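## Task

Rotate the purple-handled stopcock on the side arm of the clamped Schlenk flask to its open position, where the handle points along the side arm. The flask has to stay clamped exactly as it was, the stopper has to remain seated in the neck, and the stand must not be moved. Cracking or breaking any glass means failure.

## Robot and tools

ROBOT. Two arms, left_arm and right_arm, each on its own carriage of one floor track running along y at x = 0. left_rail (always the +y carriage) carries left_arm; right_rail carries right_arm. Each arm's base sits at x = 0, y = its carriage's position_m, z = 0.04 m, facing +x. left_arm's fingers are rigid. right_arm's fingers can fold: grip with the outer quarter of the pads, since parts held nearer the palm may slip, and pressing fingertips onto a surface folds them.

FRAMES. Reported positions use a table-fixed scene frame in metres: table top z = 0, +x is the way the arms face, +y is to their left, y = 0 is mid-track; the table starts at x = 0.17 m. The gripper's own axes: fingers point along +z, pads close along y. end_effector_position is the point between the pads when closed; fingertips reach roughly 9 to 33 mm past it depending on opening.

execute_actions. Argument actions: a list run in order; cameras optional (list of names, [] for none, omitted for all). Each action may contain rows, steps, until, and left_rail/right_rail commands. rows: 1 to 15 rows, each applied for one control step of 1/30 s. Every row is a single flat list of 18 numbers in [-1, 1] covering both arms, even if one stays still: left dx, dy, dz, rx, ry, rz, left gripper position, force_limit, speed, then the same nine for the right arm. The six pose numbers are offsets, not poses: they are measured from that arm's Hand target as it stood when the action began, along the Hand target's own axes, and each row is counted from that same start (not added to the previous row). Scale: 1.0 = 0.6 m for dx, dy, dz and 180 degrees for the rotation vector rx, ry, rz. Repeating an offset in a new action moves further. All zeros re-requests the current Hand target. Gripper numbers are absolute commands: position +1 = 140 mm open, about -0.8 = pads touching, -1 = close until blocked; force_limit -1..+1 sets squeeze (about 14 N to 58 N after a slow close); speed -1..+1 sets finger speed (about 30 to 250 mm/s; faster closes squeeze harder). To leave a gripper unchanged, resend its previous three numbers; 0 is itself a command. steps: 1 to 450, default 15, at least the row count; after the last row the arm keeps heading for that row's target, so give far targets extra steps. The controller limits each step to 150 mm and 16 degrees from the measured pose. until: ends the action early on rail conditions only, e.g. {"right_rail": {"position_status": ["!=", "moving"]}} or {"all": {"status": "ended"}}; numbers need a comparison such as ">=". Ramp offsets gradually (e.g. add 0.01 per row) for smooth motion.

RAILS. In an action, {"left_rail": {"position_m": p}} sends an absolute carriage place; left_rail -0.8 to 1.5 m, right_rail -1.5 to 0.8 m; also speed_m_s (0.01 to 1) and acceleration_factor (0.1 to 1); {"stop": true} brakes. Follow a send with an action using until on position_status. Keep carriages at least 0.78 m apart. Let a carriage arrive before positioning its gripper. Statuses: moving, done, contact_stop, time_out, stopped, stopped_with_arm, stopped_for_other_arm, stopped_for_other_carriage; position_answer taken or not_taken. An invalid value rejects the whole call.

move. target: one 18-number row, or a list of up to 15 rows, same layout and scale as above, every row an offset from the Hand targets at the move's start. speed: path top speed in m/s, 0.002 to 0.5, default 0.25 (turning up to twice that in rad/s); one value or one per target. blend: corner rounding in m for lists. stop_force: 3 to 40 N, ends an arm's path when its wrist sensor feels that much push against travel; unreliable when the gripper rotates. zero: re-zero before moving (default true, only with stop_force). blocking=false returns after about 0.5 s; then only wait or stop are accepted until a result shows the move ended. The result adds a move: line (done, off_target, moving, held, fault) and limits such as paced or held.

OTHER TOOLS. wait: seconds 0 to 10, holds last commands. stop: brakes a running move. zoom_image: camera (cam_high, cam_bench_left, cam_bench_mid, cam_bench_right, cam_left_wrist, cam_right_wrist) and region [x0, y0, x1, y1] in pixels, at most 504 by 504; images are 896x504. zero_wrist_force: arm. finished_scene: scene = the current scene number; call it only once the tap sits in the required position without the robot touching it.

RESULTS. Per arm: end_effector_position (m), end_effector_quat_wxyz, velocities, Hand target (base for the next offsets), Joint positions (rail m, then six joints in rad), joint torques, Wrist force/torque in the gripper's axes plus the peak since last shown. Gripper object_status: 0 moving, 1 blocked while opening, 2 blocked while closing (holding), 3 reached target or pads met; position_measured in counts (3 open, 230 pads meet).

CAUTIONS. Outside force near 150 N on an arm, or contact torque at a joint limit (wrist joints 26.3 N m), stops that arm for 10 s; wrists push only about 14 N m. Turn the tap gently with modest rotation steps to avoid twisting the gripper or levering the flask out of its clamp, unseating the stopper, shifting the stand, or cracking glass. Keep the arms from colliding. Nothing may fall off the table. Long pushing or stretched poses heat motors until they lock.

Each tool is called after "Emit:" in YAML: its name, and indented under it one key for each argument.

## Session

Emit:
execute_actions:
  actions: []

Scene clock: 0.00 s.
left_arm: end_effector_position=(+0.3456, +0.6984, +0.5800) position_measured=3 object_status=3 end_effector_quat_wxyz=(+0.000, +1.000, +0.000, +0.000) | right_arm: end_effector_position=(+0.3456, -1.3351, +0.5800) position_measured=3 object_status=3 end_effector_quat_wxyz=(+0.000, +1.000, +0.000, +0.000)
Joint positions: left_arm=[0.671 -0.316 -1.725 0.971 -0.816 -1.571 2.826] | right_arm=[-1.362 -0.316 -1.725 0.971 -0.816 -1.571 2.826]
Joint velocities: within noise
Joint torques (N m): no reading
Wrist force (N): no reading
Wrist torque (N m): no reading
Wrist force, peak (N): no reading
Hand target: left_arm +0.3456, +0.6984, +0.5800; +0.000, +1.000, +0.000, +0.000 | right_arm +0.3456, -1.3351, +0.5800; +0.000, +1.000, +0.000, +0.000
Tool commands: left_gripper/position=+1.0 left_gripper/force_limit=+1.0 left_gripper/speed=+1.0 right_gripper/position=+1.0 right_gripper/force_limit=+1.0 right_gripper/speed=+1.0
left_rail: position_m=0.671 position_status=done
right_rail: position_m=-1.362 position_status=done
camera_calibration:
cam_left_wrist: T_world_to_cam=[[-0.0265538, -0.998538, -0.0470784, 0.750006], [-0.954746, 0.0113767, 0.297206, 0.165161], [-0.296236, 0.0528398, -0.953652, 0.761451], [0, 0, 0, 1]] pos_world=[0.403171, 0.706795, 0.712382]
cam_right_wrist: T_world_to_cam=[[-0.031272, -0.999466, 0.0094295, -1.31715], [-0.949091, 0.0326518, 0.313305, 0.202106], [-0.313446, 0.000848234, -0.949606, 0.80498], [0, 0, 0, 1]] pos_world=[0.402945, -1.32372, 0.713512]

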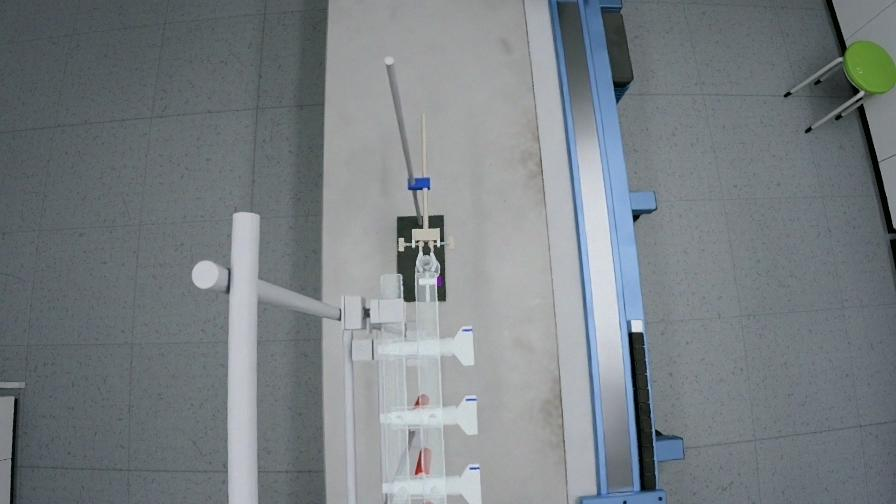

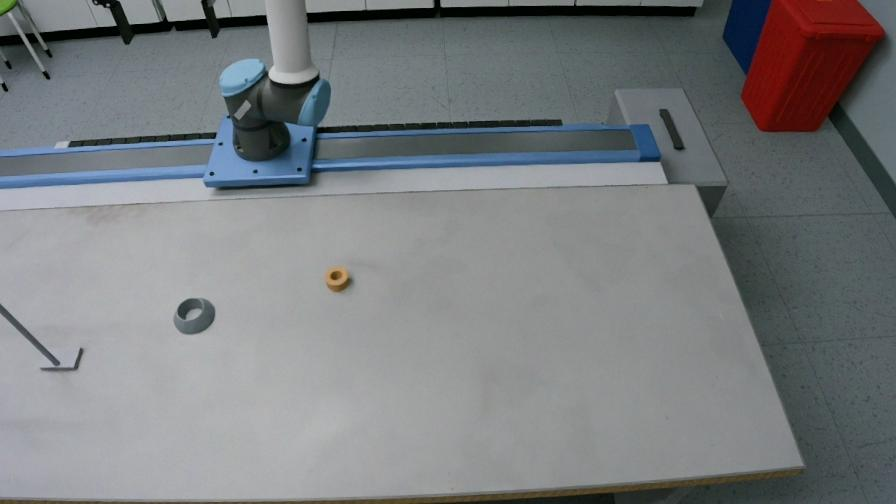

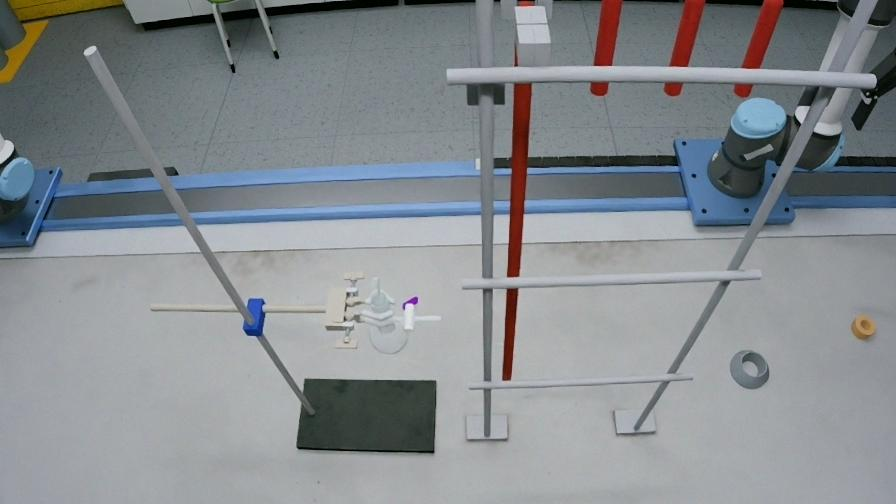

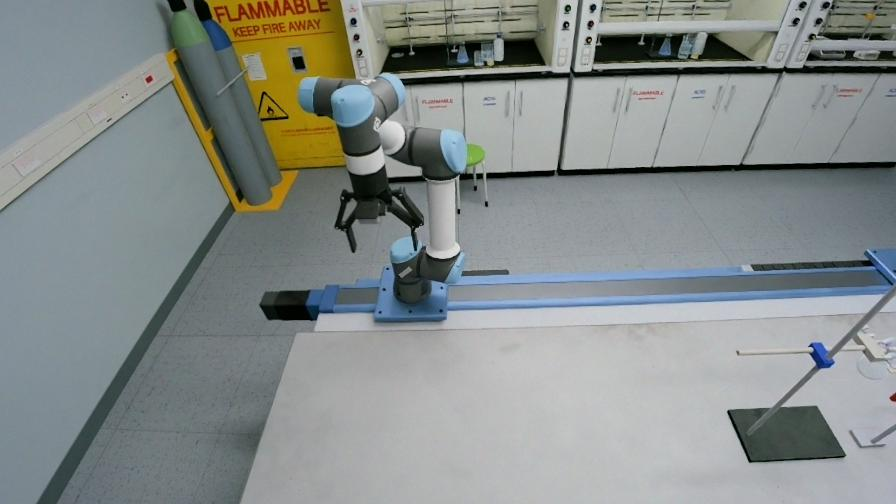

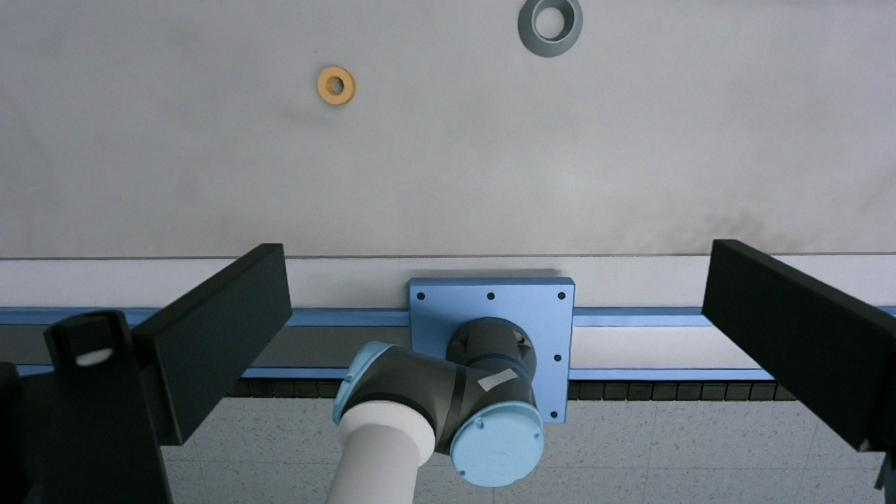

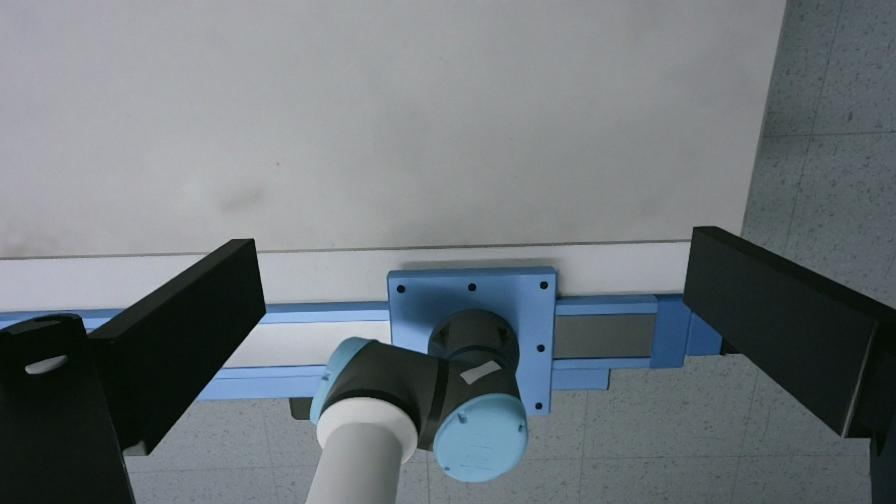

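Emit:
zoom_image:
  camera: "cam_high"
  region: [370, 220, 490, 320]

Emit:
zoom_image:
  camera: "cam_bench_mid"
  region: [310, 250, 470, 370]

Emit:
zoom_image:
  camera: "cam_bench_right"
  region: [720, 270, 896, 470]

Scaled by 4.200.

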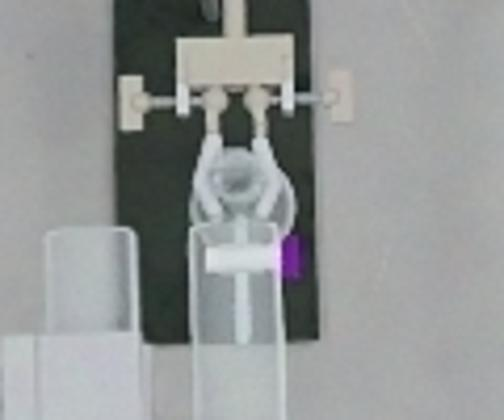

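Scaled by 3.150.

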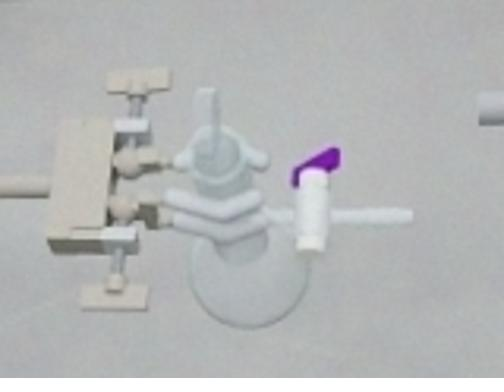

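Scaled by 2.520.

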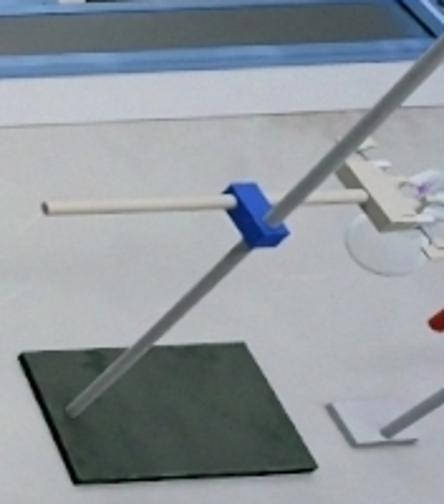

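Emit:
zoom_image:
  camera: "cam_high"
  region: [410, 255, 450, 305]

Emit:
zoom_image:
  camera: "cam_bench_mid"
  region: [380, 285, 450, 345]

Scaled by 10.080.

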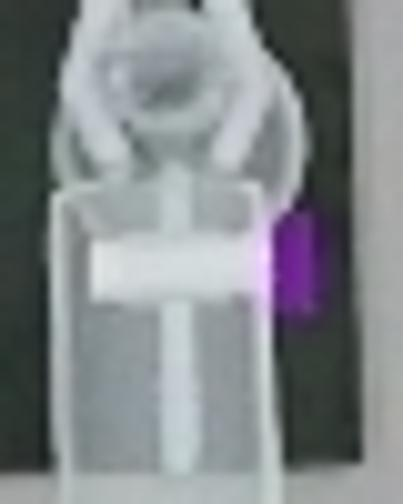

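Scaled by 7.200.

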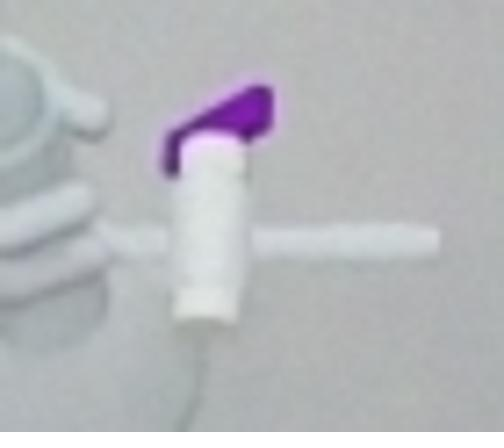

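Emit:
execute_actions:
  actions:
    - {"right_rail": {"position_m": -0.5, "speed_m_s": 0.7, "acceleration_factor": 0.6}, "steps": 300, "until": {"right_rail": {"position_status": ["!=", "moving"]}}}
  cameras: []

Emit:
move:
  target:
    - [0,0,0,0,0,0,1,1,1,0.0907,-0.612,-0.0333,0,0,0,-0.5,-1,0]
    - [0,0,0,0,0,0,1,1,1,0.074,-0.612,0.2833,0,0.5,0,-0.5,-1,0]
  speed: 0.3
  blend: [0.04, 0]

Scene clock: 11.70 s.
left_arm: end_effector_position=(+0.3456, +0.6984, +0.5800) position_measured=3 object_status=3 end_effector_quat_wxyz=(+0.000, +1.000, +0.000, +0.000) | right_arm: end_effector_position=(+0.3456, -0.4728, +0.5800) position_measured=3 object_status=3 end_effector_quat_wxyz=(+0.000, +1.000, +0.000, +0.000)
Joint positions: left_arm=[0.671 -0.316 -1.725 0.971 -0.816 -1.571 2.826] | right_arm=[-0.5 -0.316 -1.725 0.971 -0.816 -1.571 2.826]
Joint velocities: within noise
Joint torques (N m): left_arm=[-0.48 -13.4 -17.75 -3.93 0.11 0.14] | right_arm=[1.05 -12.84 -18 -3.49 0.26 0.08]
Wrist force (N): left_arm=[0.2 -0.1 0.3] | right_arm=[0.2 -0.4 -0.1]
Wrist torque (N m): left_arm=[-0.02 -0.03 0.00] | right_arm=[-0.07 -0.05 0.00]
Wrist force, peak (N): left_arm=[0.3 0.0 0.5] | right_arm=[0.0 1.9 -0.2]
Hand target: left_arm +0.3456, +0.6984, +0.5800; +0.000, +1.000, +0.000, +0.000 | right_arm +0.3456, -0.4728, +0.5800; +0.000, +1.000, +0.000, +0.000
Tool commands: left_gripper/position=+1.0 left_gripper/force_limit=+1.0 left_gripper/speed=+1.0 right_gripper/position=+1.0 right_gripper/force_limit=+1.0 right_gripper/speed=+1.0
left_rail: position_m=0.671 position_status=done
right_rail: position_m=-0.500 speed_m_s=0.70 position_status=done
No camera images: "cameras" was empty.

Scene clock: 16.60 s.
left_arm: end_effector_position=(+0.3456, +0.6984, +0.5800) position_measured=3 object_status=3 end_effector_quat_wxyz=(+0.000, +1.000, +0.000, +0.000) | right_arm: end_effector_position=(+0.3900, -0.1056, +0.4100) position_measured=192 object_status=3 end_effector_quat_wxyz=(+0.000, +0.707, +0.000, +0.707)
Joint positions: left_arm=[0.671 -0.316 -1.725 0.971 -0.816 -1.571 2.826] | right_arm=[-0.5 1.036 -1.272 2.137 -4.006 -2.606 3.142]
Joint velocities: within noise
Joint torques (N m): left_arm=[-0.16 -13.48 -15.35 -4.68 0.1 0.18] | right_arm=[-7.68 -21.1 -22.51 -2.56 1.39 -2.09]
Wrist force (N): left_arm=[0.1 0.0 0.3] | right_arm=[1.9 -0.7 1.0]
Wrist torque (N m): left_arm=[0.01 -0.03 0.00] | right_arm=[0.08 -0.53 -0.06]
Wrist force, peak (N): left_arm=[0.4 0.1 0.5] | right_arm=[2.0 -0.6 0.9]
Hand target: left_arm +0.3456, +0.6984, +0.5800; +0.000, +1.000, +0.000, +0.000 | right_arm +0.3900, -0.1056, +0.4100; +0.000, +0.707, +0.000, +0.707
Off the commanded pose: left_arm 0.000 m, 0 deg | right_arm 0.000 m, 0 deg.
left_rail: position_m=0.671 position_status=done
right_rail: position_m=-0.500 speed_m_s=0.70 position_status=done
move: done
camera_calibration:
cam_left_wrist: T_world_to_cam=[[-0.0265538, -0.998538, -0.0470786, 0.750006], [-0.954746, 0.0113767, 0.297206, 0.165161], [-0.296236, 0.05284, -0.953652, 0.761451], [0, 0, 0, 1]] pos_world=[0.403171, 0.706795, 0.712382]
cam_right_wrist: T_world_to_cam=[[-0.0094531, -0.999466, -0.0312884, -0.077092], [-0.31344, 0.0326745, -0.949046, 0.527055], [0.949561, 0.000835596, -0.313581, -0.0969211], [0, 0, 0, 1]] pos_world=[0.256504, -0.0941911, 0.467394]

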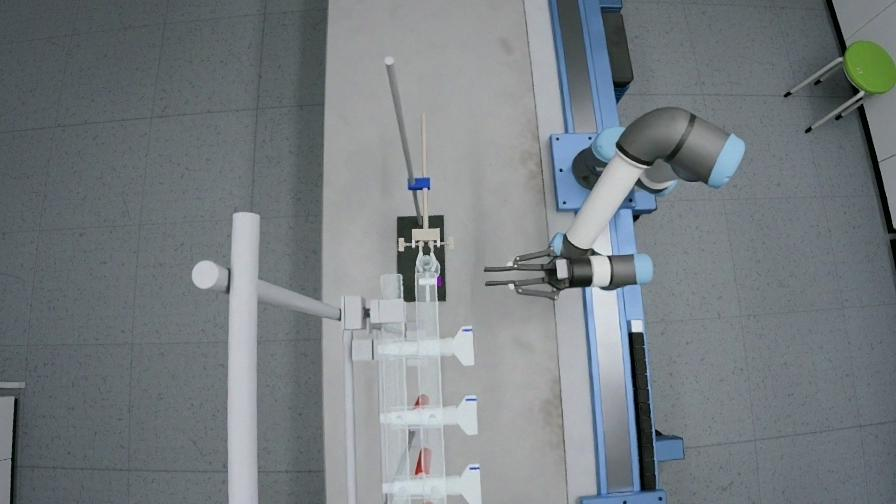

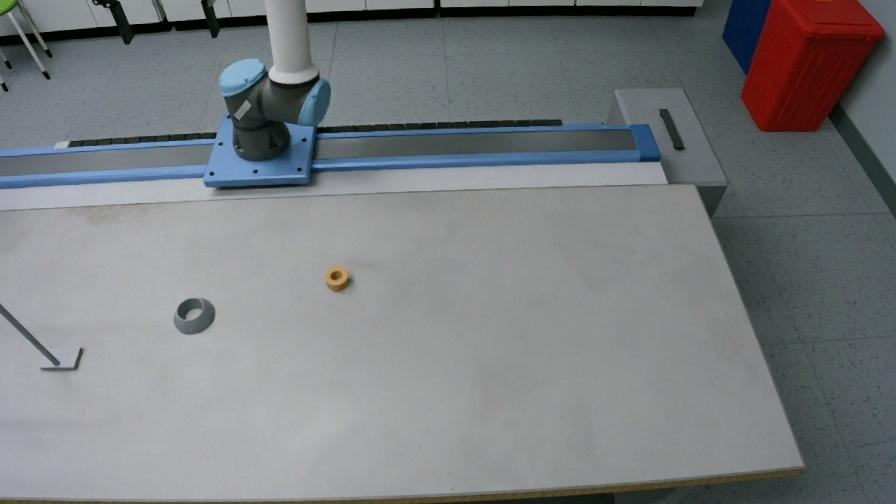

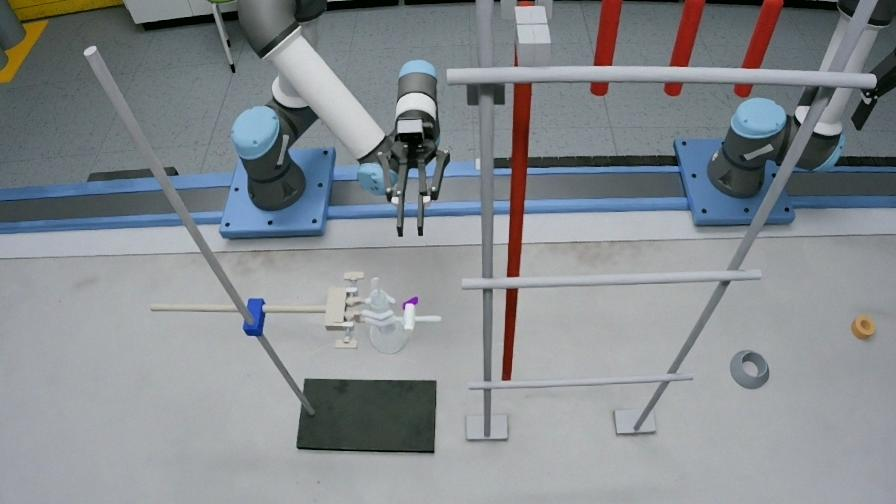

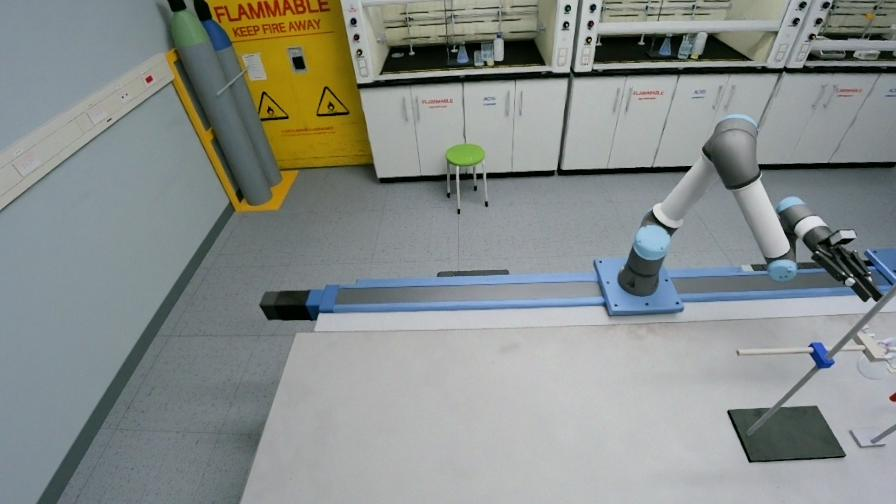

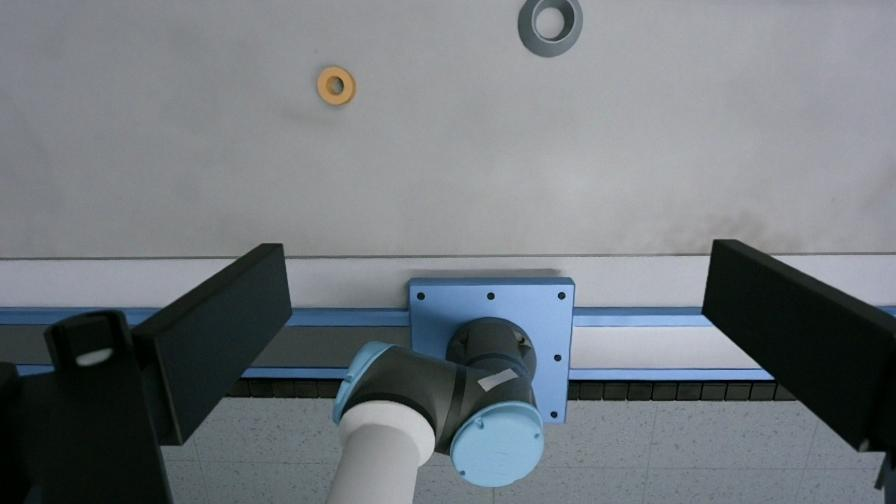

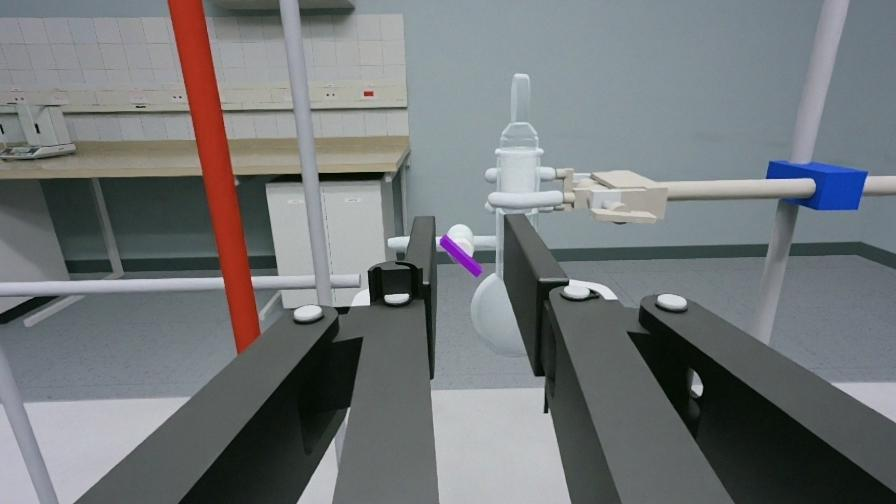

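Emit:
zoom_image:
  camera: "cam_right_wrist"
  region: [380, 200, 520, 300]

Scaled by 3.600.

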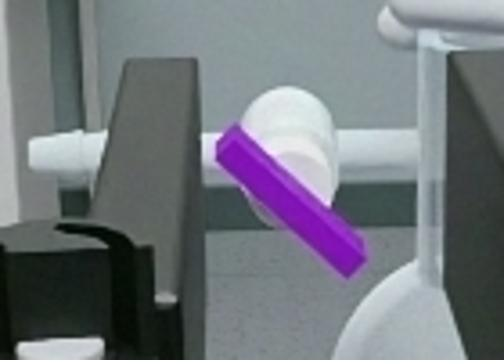

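Emit:
move:
  target: [0,0,0,0,0,0,1,1,1,-0.0608,-0.0067,0.1352,-0.0137,-0.0056,-0.2472,-0.5,-1,0]
  speed: 0.25
  cameras: ["cam_high", "cam_bench_mid", "cam_right_wrist"]

Emit:
zoom_image:
  camera: "cam_right_wrist"
  region: [400, 180, 540, 320]

Emit:
zoom_image:
  camera: "cam_high"
  region: [410, 240, 490, 310]

Emit:
zoom_image:
  camera: "cam_bench_mid"
  region: [360, 230, 460, 340]

Scene clock: 25.67 s.
left_arm: end_effector_position=(+0.3456, +0.6984, +0.5800) position_measured=3 object_status=3 end_effector_quat_wxyz=(+0.000, +1.000, +0.000, +0.000) | right_arm: end_effector_position=(+0.4711, -0.1015, +0.3736) position_measured=192 object_status=3 end_effector_quat_wxyz=(+0.282, +0.660, +0.253, +0.648)
Joint positions: left_arm=[0.671 -0.316 -1.725 0.971 -0.816 -1.571 2.826] | right_arm=[-0.5 0.894 -1.123 2.042 -4.06 -2.51 2.365]
Joint velocities: within noise
Joint torques (N m): left_arm=[-0.05 -14.23 -13.02 -4.8 0.13 0.14] | right_arm=[-7.76 -27.48 -22.6 -2.78 1.62 -2.03]
Wrist force (N): left_arm=[0.4 -0.1 0.2] | right_arm=[1.7 -0.5 0.7]
Wrist torque (N m): left_arm=[-0.02 -0.08 0.00] | right_arm=[0.12 -0.43 0.01]
Wrist force, peak (N): left_arm=[0.5 0.0 0.5] | right_arm=[2.2 -0.8 0.9]
Hand target: left_arm +0.3456, +0.6984, +0.5800; +0.000, +1.000, +0.000, +0.000 | right_arm +0.4711, -0.1015, +0.3735; +0.283, +0.660, +0.253, +0.648
Off the commanded pose: left_arm 0.000 m, 0 deg | right_arm 0.000 m, 0 deg.
left_rail: position_m=0.671 position_status=done
right_rail: position_m=-0.500 speed_m_s=0.70 position_status=done
move: done
camera_calibration:
cam_right_wrist: T_world_to_cam=[[-0.0426832, -0.733679, 0.678154, -0.295819], [-0.342103, -0.627007, -0.699877, 0.371165], [0.938692, -0.261872, -0.224231, -0.240312], [0, 0, 0, 1]] pos_world=[0.339929, -0.0472442, 0.406495]
Images, in order (width x height): cam_high 896x504, cam_bench_mid 896x504, cam_right_wrist 896x504.

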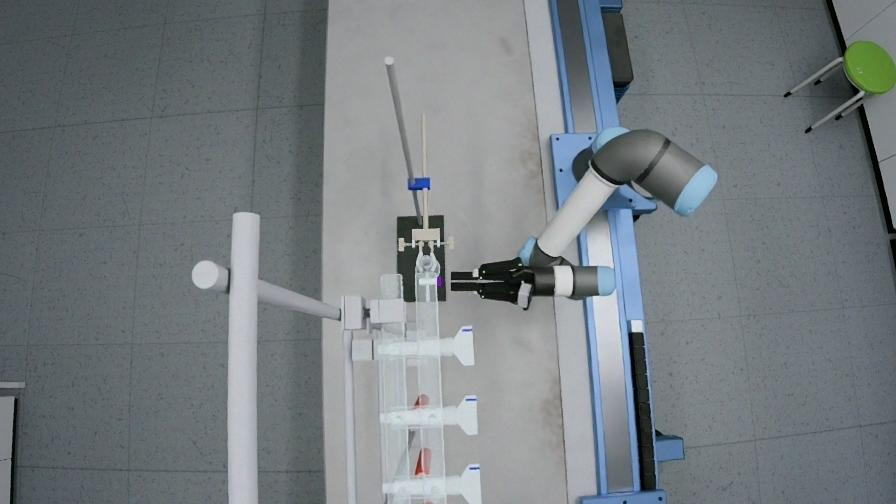

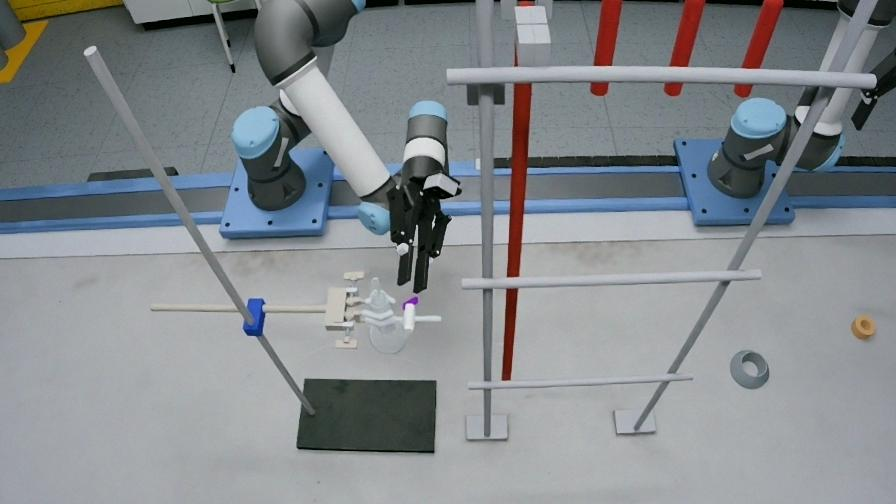

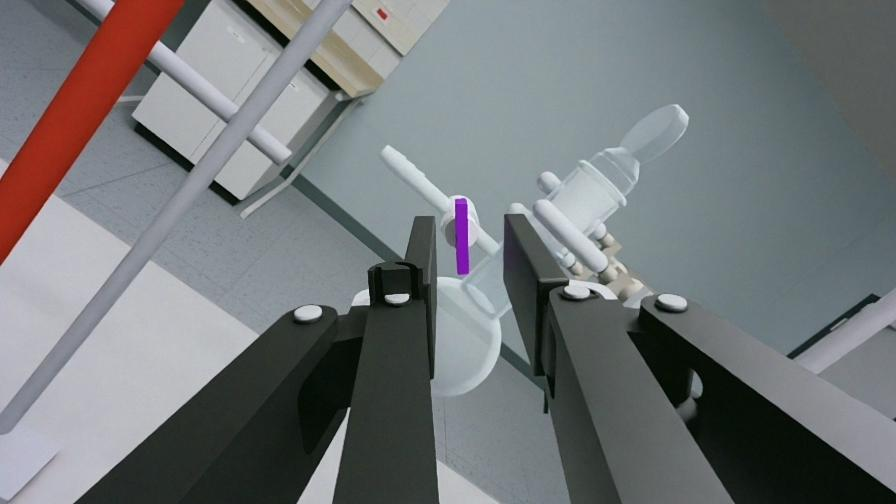

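Scaled by 3.600.

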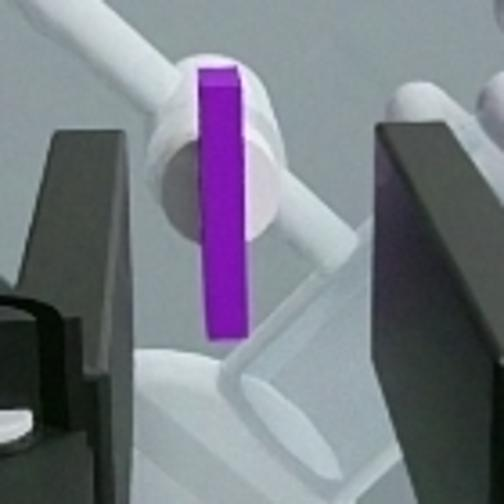

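Scaled by 6.300.

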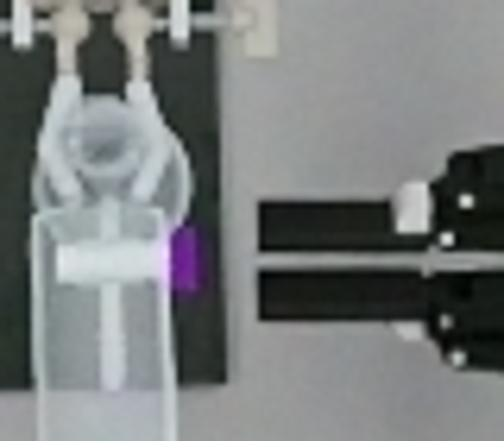

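Scaled by 4.582.

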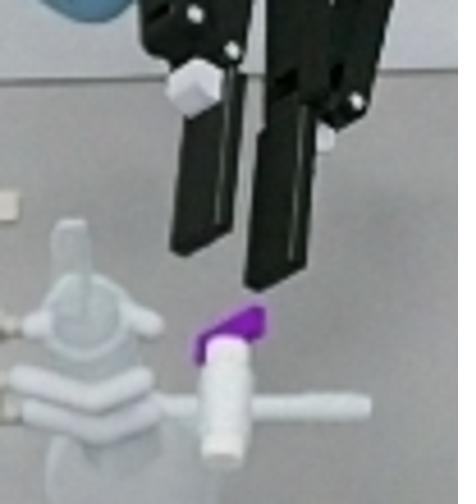

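Emit:
execute_actions:
  actions: []
  cameras: ["cam_high", "cam_bench_mid", "cam_right_wrist"]

Scene clock: 28.27 s.
left_arm: end_effector_position=(+0.3456, +0.6984, +0.5800) position_measured=3 object_status=3 end_effector_quat_wxyz=(+0.000, +1.000, +0.000, +0.000) | right_arm: end_effector_position=(+0.4711, -0.1015, +0.3735) position_measured=192 object_status=3 end_effector_quat_wxyz=(+0.283, +0.660, +0.253, +0.648)
Joint positions: left_arm=[0.671 -0.316 -1.725 0.971 -0.816 -1.571 2.826] | right_arm=[-0.5 0.894 -1.123 2.042 -4.06 -2.51 2.365]
Joint velocities: within noise
Joint torques (N m): left_arm=[0.1 -14.16 -12.51 -4.84 0.19 0.12] | right_arm=[-7.58 -27.03 -17.15 -2.21 1.5 -1.91]
Wrist force (N): left_arm=[0.2 -0.1 0.4] | right_arm=[1.5 -0.5 0.7]
Wrist torque (N m): left_arm=[-0.01 -0.04 0.00] | right_arm=[0.12 -0.38 0.01]
Wrist force, peak (N): left_arm=[0.5 -0.2 0.3] | right_arm=[2.0 -0.8 1.0]
Hand target: left_arm +0.3456, +0.6984, +0.5800; +0.000, +1.000, +0.000, +0.000 | right_arm +0.4711, -0.1015, +0.3735; +0.283, +0.660, +0.253, +0.648
Tool commands: left_gripper/position=+1.0 left_gripper/force_limit=+1.0 left_gripper/speed=+1.0 right_gripper/position=-0.5 right_gripper/force_limit=-1.0 right_gripper/speed=+0.0
Off the commanded pose: left_arm 0.000 m, 0 deg | right_arm 0.000 m, 0 deg.
left_rail: position_m=0.671 position_status=done
right_rail: position_m=-0.500 speed_m_s=0.70 position_status=done
camera_calibration:
cam_right_wrist: T_world_to_cam=[[-0.0427162, -0.733568, 0.678272, -0.29583], [-0.34208, -0.627119, -0.699788, 0.371111], [0.938699, -0.261916, -0.224151, -0.240368], [0, 0, 0, 1]] pos_world=[0.339946, -0.0472364, 0.406473]
Images, in order (width x height): cam_high 896x504, cam_bench_mid 896x504, cam_right_wrist 896x504.

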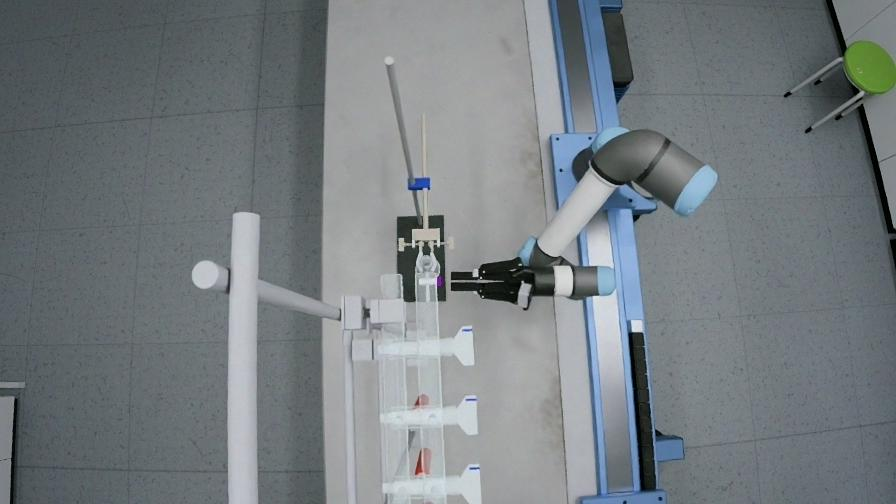

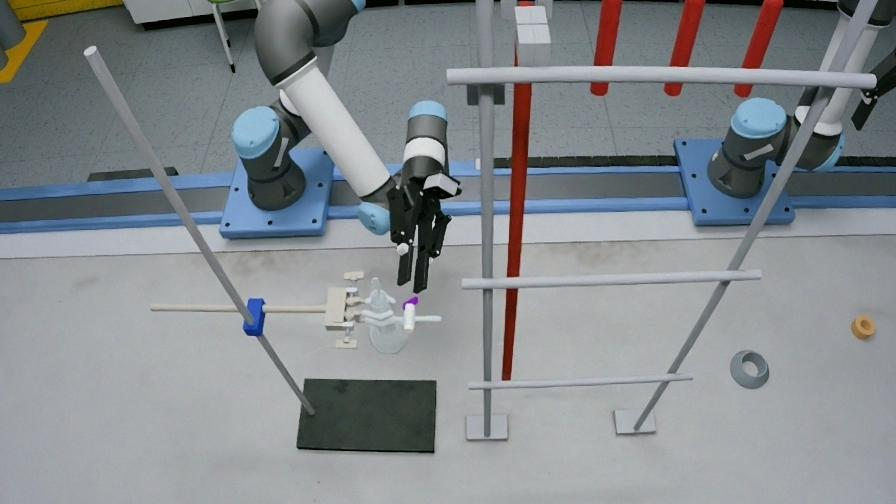

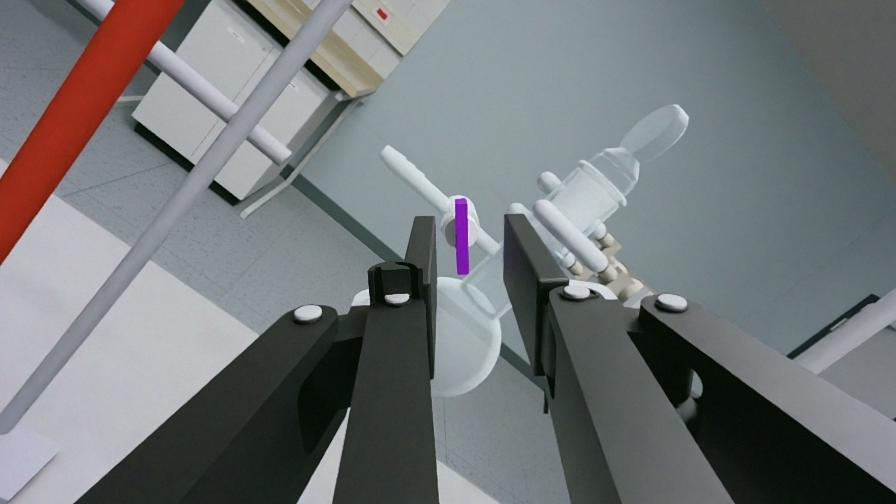

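Emit:
move:
  target:
    - [0,0,0,0,0,0,1,1,1,0,-0.0033,0.027,0,0,0,-0.5,-1,0]
  speed: 0.06
  cameras: ["cam_high", "cam_bench_mid", "cam_right_wrist"]

Emit:
zoom_image:
  camera: "cam_right_wrist"
  region: [400, 180, 540, 320]

Emit:
zoom_image:
  camera: "cam_high"
  region: [400, 240, 500, 320]

Scene clock: 31.63 s.
left_arm: end_effector_position=(+0.3456, +0.6984, +0.5800) position_measured=3 object_status=3 end_effector_quat_wxyz=(+0.000, +1.000, +0.000, +0.000) | right_arm: end_effector_position=(+0.4872, -0.1009, +0.3722) position_measured=192 object_status=3 end_effector_quat_wxyz=(+0.283, +0.660, +0.253, +0.648)
Joint positions: left_arm=[0.671 -0.316 -1.725 0.971 -0.816 -1.571 2.826] | right_arm=[-0.5 0.866 -1.109 2.022 -4.055 -2.482 2.365]
Joint velocities: within noise
Joint torques (N m): left_arm=[0.12 -14.23 -12.83 -4.78 0.23 0.15] | right_arm=[-7.96 -27.54 -22.64 -0.22 1.36 -2.1]
Wrist force (N): left_arm=[0.1 0.1 0.3] | right_arm=[2.0 -0.6 0.9]
Wrist torque (N m): left_arm=[0.02 -0.03 0.00] | right_arm=[0.07 -0.47 0.01]
Wrist force, peak (N): left_arm=[0.3 0.0 0.5] | right_arm=[2.0 -0.4 1.3]
Hand target: left_arm +0.3456, +0.6984, +0.5800; +0.000, +1.000, +0.000, +0.000 | right_arm +0.4874, -0.1009, +0.3722; +0.283, +0.660, +0.253, +0.648
Off the commanded pose: left_arm 0.000 m, 0 deg | right_arm 0.000 m, 0 deg.
left_rail: position_m=0.671 position_status=done
right_rail: position_m=-0.500 speed_m_s=0.70 position_status=done
move: done
camera_calibration:
cam_right_wrist: T_world_to_cam=[[-0.0427253, -0.73356, 0.67828, -0.293715], [-0.342067, -0.627128, -0.699786, 0.376065], [0.938704, -0.261916, -0.224133, -0.255624], [0, 0, 0, 1]] pos_world=[0.356045, -0.0465688, 0.405093]
Images, in order (width x height): cam_high 896x504, cam_bench_mid 896x504, cam_right_wrist 896x504.

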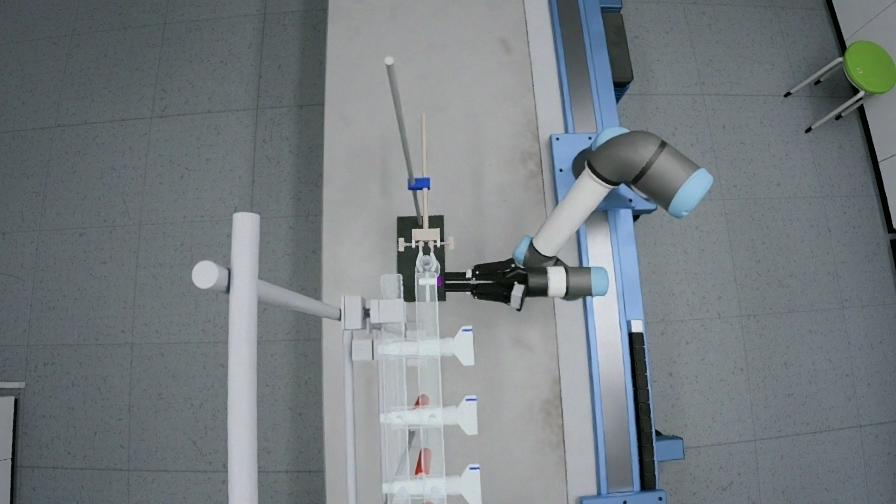

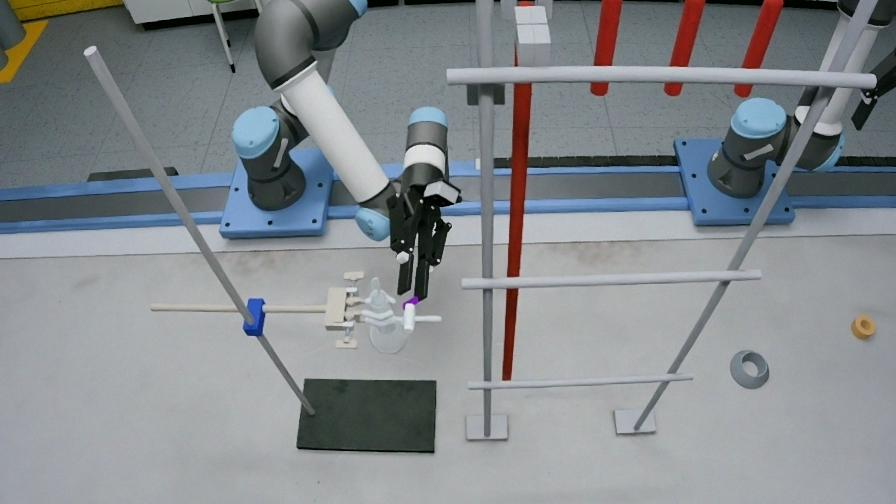

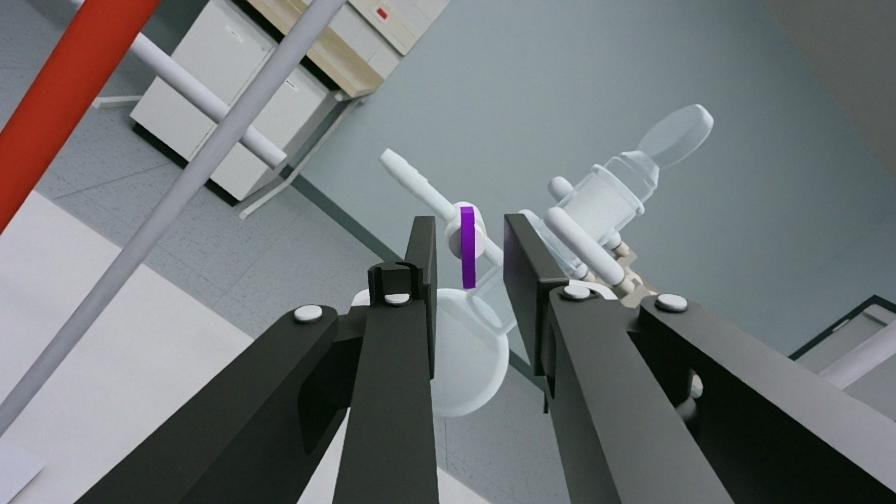

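Scaled by 3.600.

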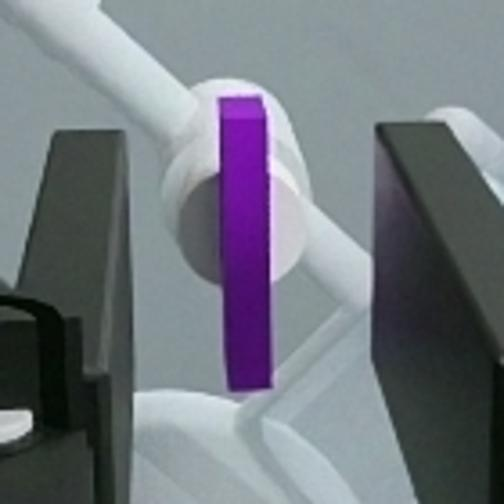

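Scaled by 5.040.

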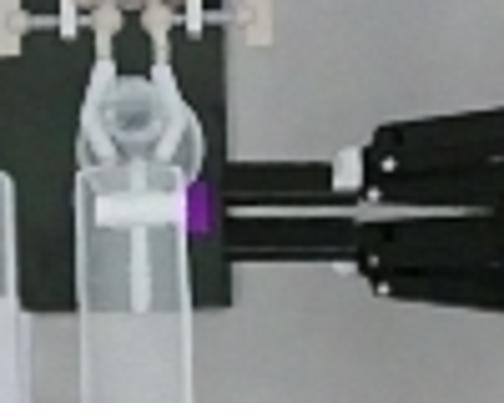

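Emit:
zoom_image:
  camera: "cam_high"
  region: [425, 265, 465, 295]

Emit:
zoom_image:
  camera: "cam_bench_mid"
  region: [380, 270, 450, 330]

Scaled by 12.600.

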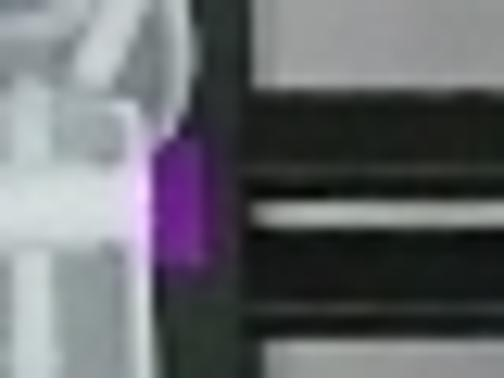

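Scaled by 7.200.

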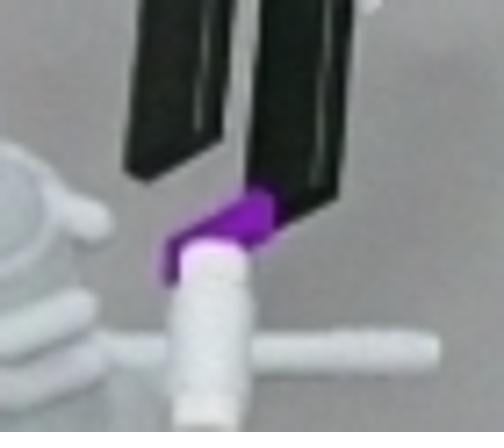

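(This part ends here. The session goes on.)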